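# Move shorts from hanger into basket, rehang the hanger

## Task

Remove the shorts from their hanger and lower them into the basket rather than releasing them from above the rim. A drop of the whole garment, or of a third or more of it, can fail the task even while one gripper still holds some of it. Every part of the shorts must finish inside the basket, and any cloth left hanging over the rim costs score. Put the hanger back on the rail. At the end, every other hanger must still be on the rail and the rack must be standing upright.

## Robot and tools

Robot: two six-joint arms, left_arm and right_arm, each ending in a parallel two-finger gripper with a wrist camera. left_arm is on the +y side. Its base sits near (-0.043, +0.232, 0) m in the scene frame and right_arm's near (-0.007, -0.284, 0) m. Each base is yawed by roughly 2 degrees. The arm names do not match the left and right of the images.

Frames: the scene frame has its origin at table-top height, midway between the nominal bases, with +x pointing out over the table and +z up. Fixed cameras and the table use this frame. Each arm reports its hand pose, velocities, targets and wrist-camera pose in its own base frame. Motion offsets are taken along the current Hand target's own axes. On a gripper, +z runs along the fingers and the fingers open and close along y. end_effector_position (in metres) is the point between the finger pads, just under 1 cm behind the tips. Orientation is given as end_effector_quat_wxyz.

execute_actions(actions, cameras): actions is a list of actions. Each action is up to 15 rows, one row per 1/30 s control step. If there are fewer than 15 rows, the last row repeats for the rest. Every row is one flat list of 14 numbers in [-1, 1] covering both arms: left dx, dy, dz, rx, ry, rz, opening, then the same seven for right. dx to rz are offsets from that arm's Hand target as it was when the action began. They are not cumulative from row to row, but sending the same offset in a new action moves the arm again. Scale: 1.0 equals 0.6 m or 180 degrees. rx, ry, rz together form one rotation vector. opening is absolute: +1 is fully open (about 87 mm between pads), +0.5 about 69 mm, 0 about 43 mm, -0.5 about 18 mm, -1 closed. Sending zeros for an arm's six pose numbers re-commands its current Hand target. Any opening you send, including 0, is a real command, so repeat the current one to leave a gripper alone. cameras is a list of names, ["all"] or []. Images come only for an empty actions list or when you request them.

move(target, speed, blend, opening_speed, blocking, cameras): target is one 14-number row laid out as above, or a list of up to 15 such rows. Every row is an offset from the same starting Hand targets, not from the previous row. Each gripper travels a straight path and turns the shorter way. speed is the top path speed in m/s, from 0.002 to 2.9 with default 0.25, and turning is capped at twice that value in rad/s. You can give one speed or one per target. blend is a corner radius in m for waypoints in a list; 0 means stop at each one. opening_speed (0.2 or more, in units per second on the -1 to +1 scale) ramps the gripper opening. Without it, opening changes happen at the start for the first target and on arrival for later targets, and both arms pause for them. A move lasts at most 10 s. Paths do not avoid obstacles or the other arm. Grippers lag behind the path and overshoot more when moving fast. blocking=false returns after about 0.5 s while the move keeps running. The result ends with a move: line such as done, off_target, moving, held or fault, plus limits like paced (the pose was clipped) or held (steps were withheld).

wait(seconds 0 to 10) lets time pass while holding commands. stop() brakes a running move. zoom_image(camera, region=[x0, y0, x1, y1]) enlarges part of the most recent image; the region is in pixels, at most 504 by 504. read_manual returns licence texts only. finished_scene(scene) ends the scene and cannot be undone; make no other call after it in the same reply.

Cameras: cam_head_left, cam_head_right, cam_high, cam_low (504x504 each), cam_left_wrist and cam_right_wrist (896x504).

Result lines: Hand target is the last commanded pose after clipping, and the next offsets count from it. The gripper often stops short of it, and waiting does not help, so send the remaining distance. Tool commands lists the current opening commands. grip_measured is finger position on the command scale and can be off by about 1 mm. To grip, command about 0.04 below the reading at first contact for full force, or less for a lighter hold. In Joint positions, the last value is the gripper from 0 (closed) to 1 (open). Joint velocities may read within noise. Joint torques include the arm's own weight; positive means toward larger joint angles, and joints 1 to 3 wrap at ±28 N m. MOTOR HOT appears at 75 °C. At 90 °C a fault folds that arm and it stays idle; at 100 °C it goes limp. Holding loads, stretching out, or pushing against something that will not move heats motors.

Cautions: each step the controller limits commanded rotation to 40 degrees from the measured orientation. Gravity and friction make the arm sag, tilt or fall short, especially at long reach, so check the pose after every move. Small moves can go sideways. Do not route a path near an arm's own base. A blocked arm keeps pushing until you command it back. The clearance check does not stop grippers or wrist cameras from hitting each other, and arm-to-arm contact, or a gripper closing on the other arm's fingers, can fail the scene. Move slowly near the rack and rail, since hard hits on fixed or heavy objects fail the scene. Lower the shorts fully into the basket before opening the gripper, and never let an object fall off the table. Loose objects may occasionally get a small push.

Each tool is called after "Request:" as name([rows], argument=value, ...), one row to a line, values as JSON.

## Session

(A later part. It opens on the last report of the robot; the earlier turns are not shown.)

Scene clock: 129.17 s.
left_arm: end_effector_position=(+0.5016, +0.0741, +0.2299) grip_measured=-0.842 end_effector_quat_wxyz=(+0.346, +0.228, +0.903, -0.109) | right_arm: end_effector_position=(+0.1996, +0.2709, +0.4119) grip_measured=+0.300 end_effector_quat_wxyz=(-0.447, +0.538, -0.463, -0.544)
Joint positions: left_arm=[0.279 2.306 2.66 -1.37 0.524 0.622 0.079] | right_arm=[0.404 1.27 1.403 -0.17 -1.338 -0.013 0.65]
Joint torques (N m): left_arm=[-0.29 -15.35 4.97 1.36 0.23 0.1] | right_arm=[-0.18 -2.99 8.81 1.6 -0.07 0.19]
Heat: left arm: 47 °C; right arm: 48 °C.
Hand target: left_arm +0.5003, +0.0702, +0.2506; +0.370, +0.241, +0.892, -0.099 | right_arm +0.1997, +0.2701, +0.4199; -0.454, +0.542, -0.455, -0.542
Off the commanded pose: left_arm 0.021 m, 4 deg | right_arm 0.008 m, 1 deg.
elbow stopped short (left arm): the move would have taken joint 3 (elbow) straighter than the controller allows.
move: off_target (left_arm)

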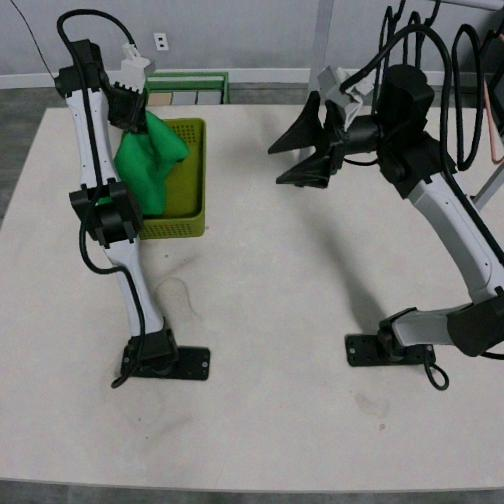

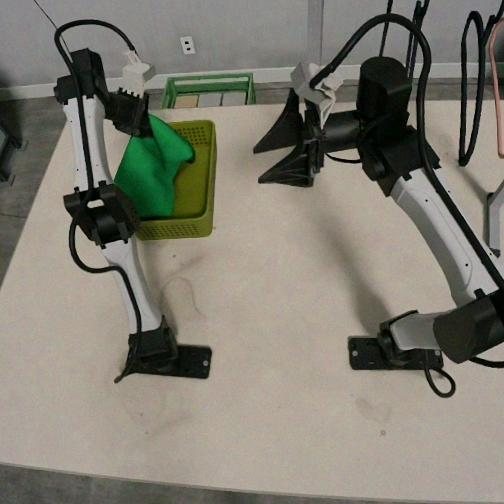

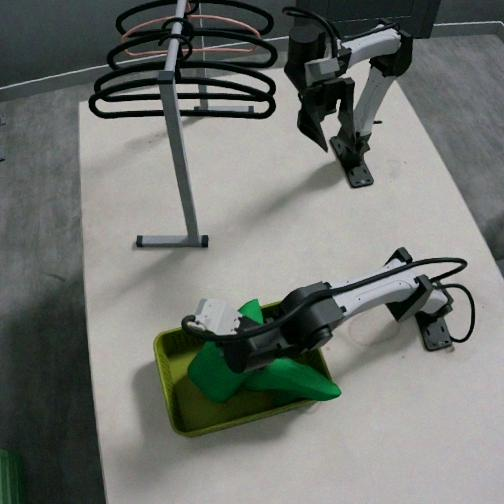

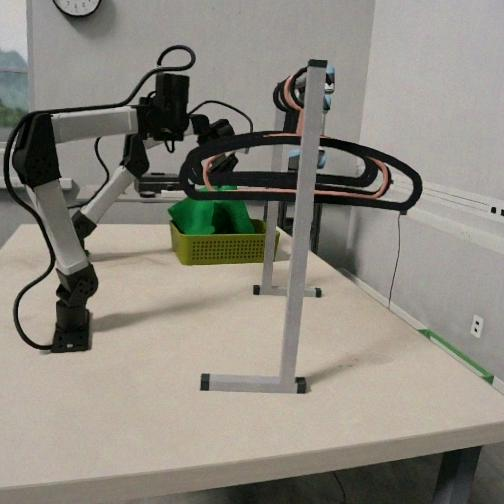

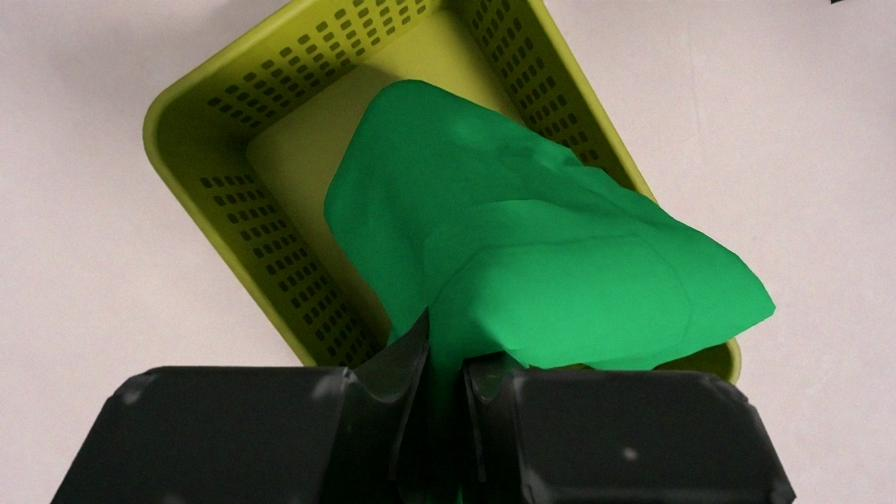

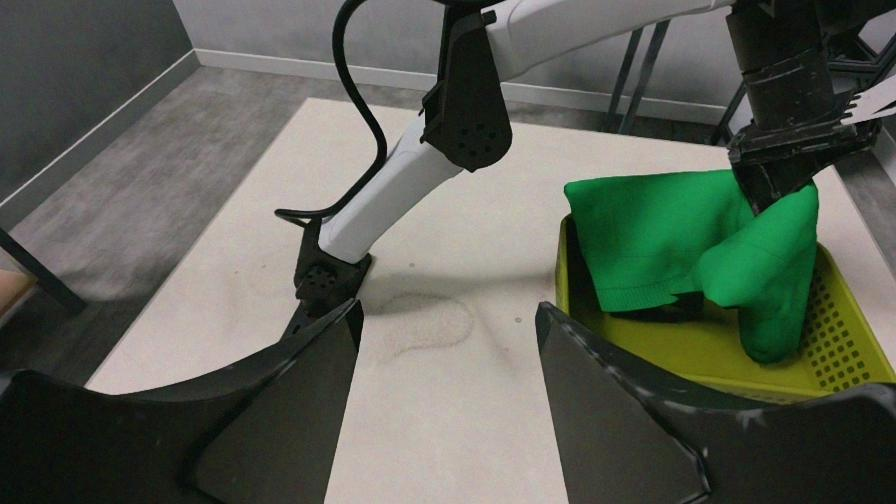

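Request:
move([
  [0.0285,0.0345,0.1365,0,0.04,0,-1,0,0,0,0,0,0,0.3],
  [0.135,0.0387,0.2537,0,0.083,0,-1,0,0,0,0,0,0,0.3],
], cameras=["all"], speed=0.12, blend=[0.03,0])

Scene clock: 139.17 s.
left_arm: end_effector_position=(+0.5552, +0.0636, +0.1010) grip_measured=-0.842 end_effector_quat_wxyz=(+0.262, +0.247, +0.930, -0.074) | right_arm: end_effector_position=(+0.1996, +0.2709, +0.4119) grip_measured=+0.300 end_effector_quat_wxyz=(-0.447, +0.538, -0.463, -0.544)
Joint positions: left_arm=[0.181 2.66 2.842 -1.318 0.351 0.623 0.079] | right_arm=[0.404 1.27 1.403 -0.17 -1.338 -0.013 0.65]
Joint torques (N m): left_arm=[-0.29 -12.23 4.96 1.13 -0.1 0.11] | right_arm=[-0.17 -3 8.81 1.6 -0.07 0.2]
Heat: left arm: 48 °C; right arm: 48 °C.
Hand target: left_arm +0.5558, +0.0650, +0.0859; +0.251, +0.252, +0.932, -0.067 | right_arm +0.1997, +0.2701, +0.4199; -0.454, +0.542, -0.455, -0.542
Off the commanded pose: left_arm 0.015 m, 2 deg | right_arm 0.008 m, 1 deg.
elbow stopped short (left arm): the move would have taken joint 3 (elbow) straighter than the controller allows.
move: off_target (left_arm)

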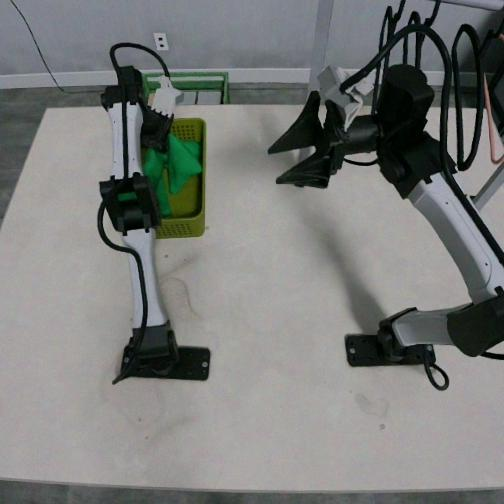

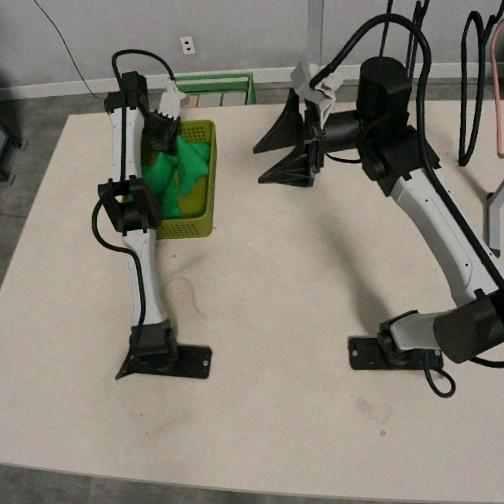

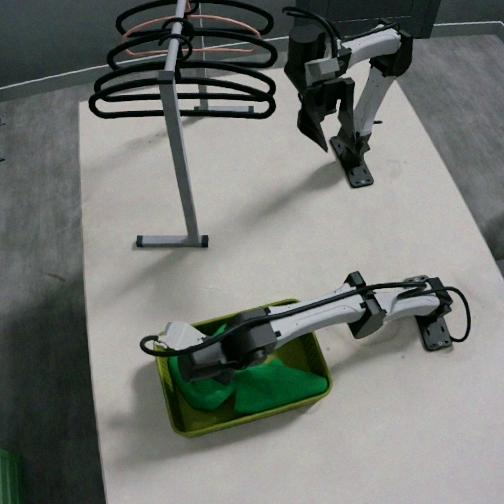

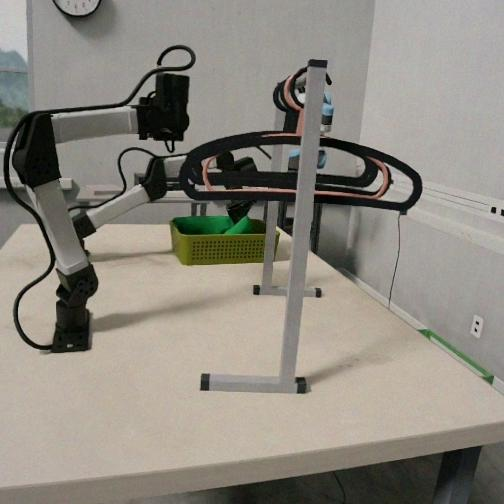

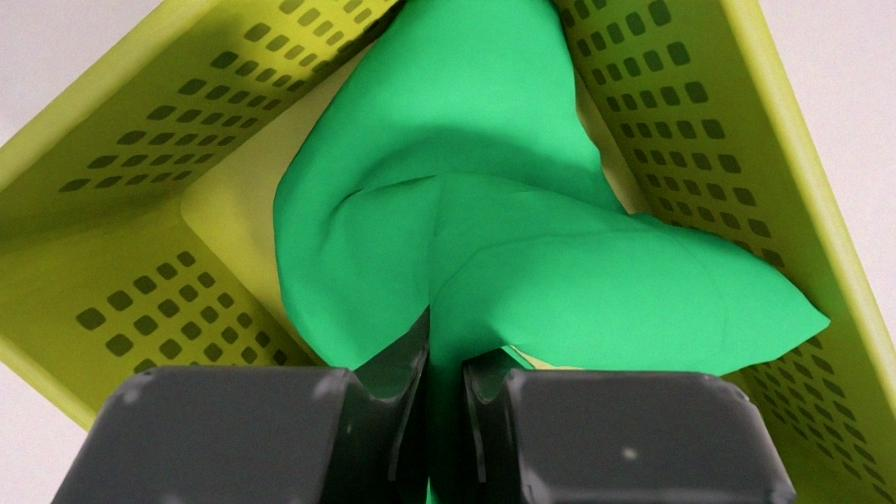

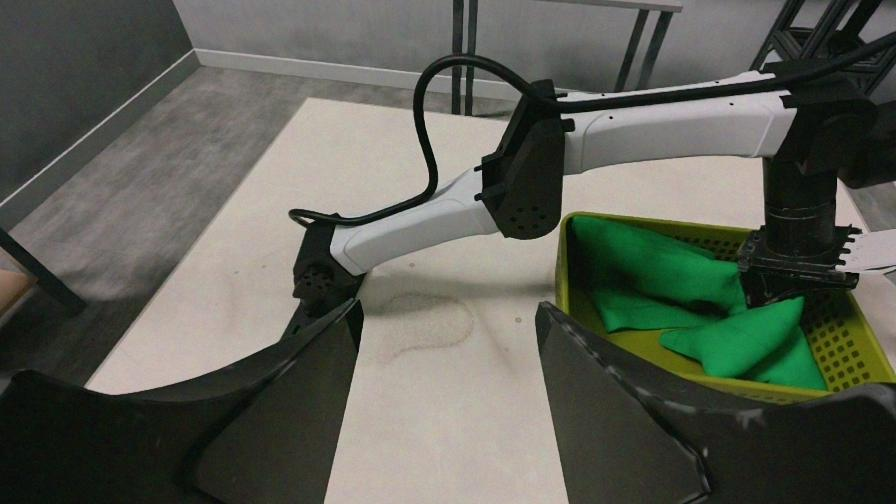

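Request:
move([
  [0.025,0,0.043,0,0,0,-1,0,0,0,0,0,0,0.3],
  [0.025,0,0.043,0,0,0,-0.2,0,0,0,0,0,0,0.3],
  [0,0,-0.3,0,0,0,-0.2,0,0,0,0,0,0,0.3],
], cameras=["all"], speed=[0.12,0.12,0.2], opening_speed=1)

Scene clock: 148.77 s.
left_arm: end_effector_position=(+0.4810, +0.1126, +0.2290) grip_measured=-0.200 end_effector_quat_wxyz=(+0.299, +0.235, +0.924, -0.037) | right_arm: end_effector_position=(+0.1996, +0.2709, +0.4119) grip_measured=+0.300 end_effector_quat_wxyz=(-0.447, +0.538, -0.463, -0.544)
Joint positions: left_arm=[0.307 2.378 2.851 -1.543 0.369 0.71 0.4] | right_arm=[0.404 1.27 1.403 -0.17 -1.338 -0.013 0.65]
Joint torques (N m): left_arm=[0.27 -13.05 6.78 0.95 0.22 0.12] | right_arm=[-0.18 -3 8.8 1.6 -0.08 0.19]
Heat: left arm: 52 °C; right arm: 48 °C.
Hand target: left_arm +0.4776, +0.1103, +0.2413; +0.251, +0.252, +0.932, -0.067 | right_arm +0.1997, +0.2701, +0.4199; -0.454, +0.542, -0.455, -0.542
Off the commanded pose: left_arm 0.013 m, 7 deg | right_arm 0.008 m, 1 deg.
elbow stopped short (left arm): the move would have taken joint 3 (elbow) straighter than the controller allows.
move: off_target (left_arm); target 2's new opening was sent with left_arm's hand 0.016 m and 3 deg from that target

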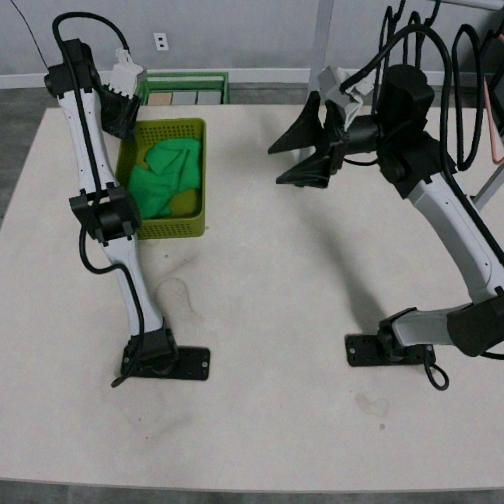

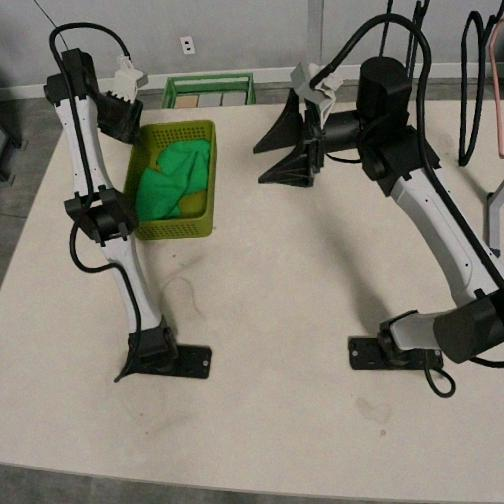

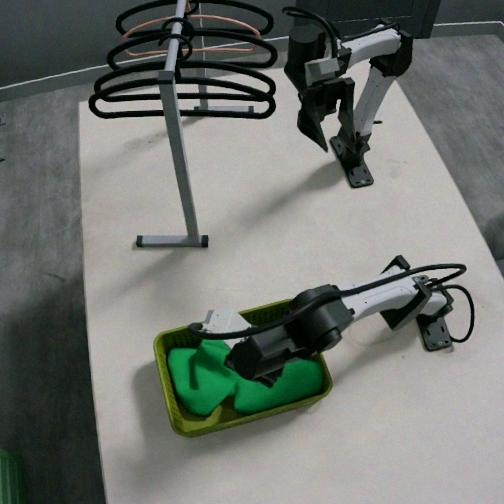

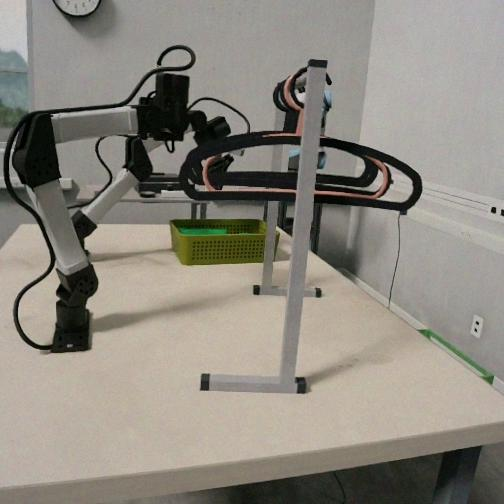

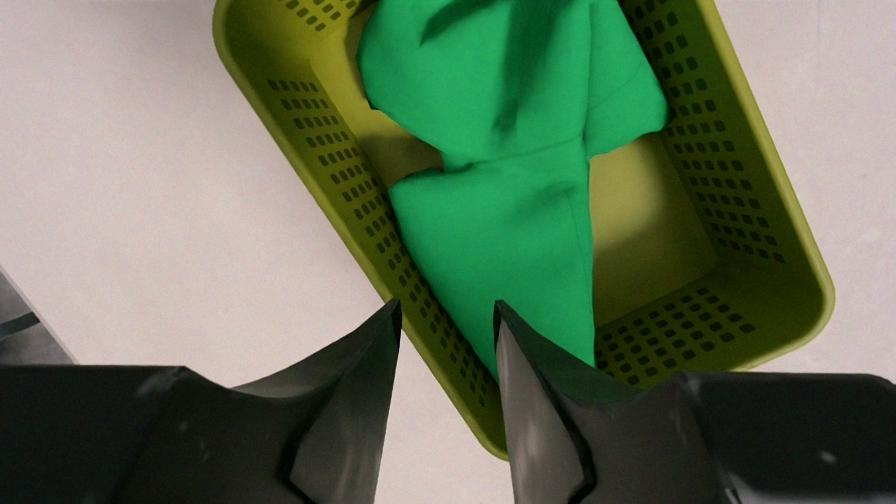

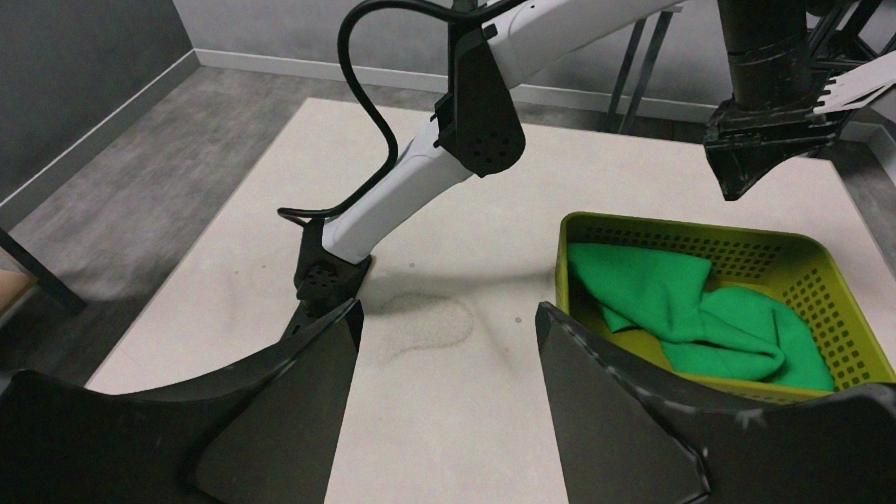

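All in the basket; the hanger never left the rail and the rack is upright.

Request:
finished_scene(scene=2)

The scene is finished: the task was done.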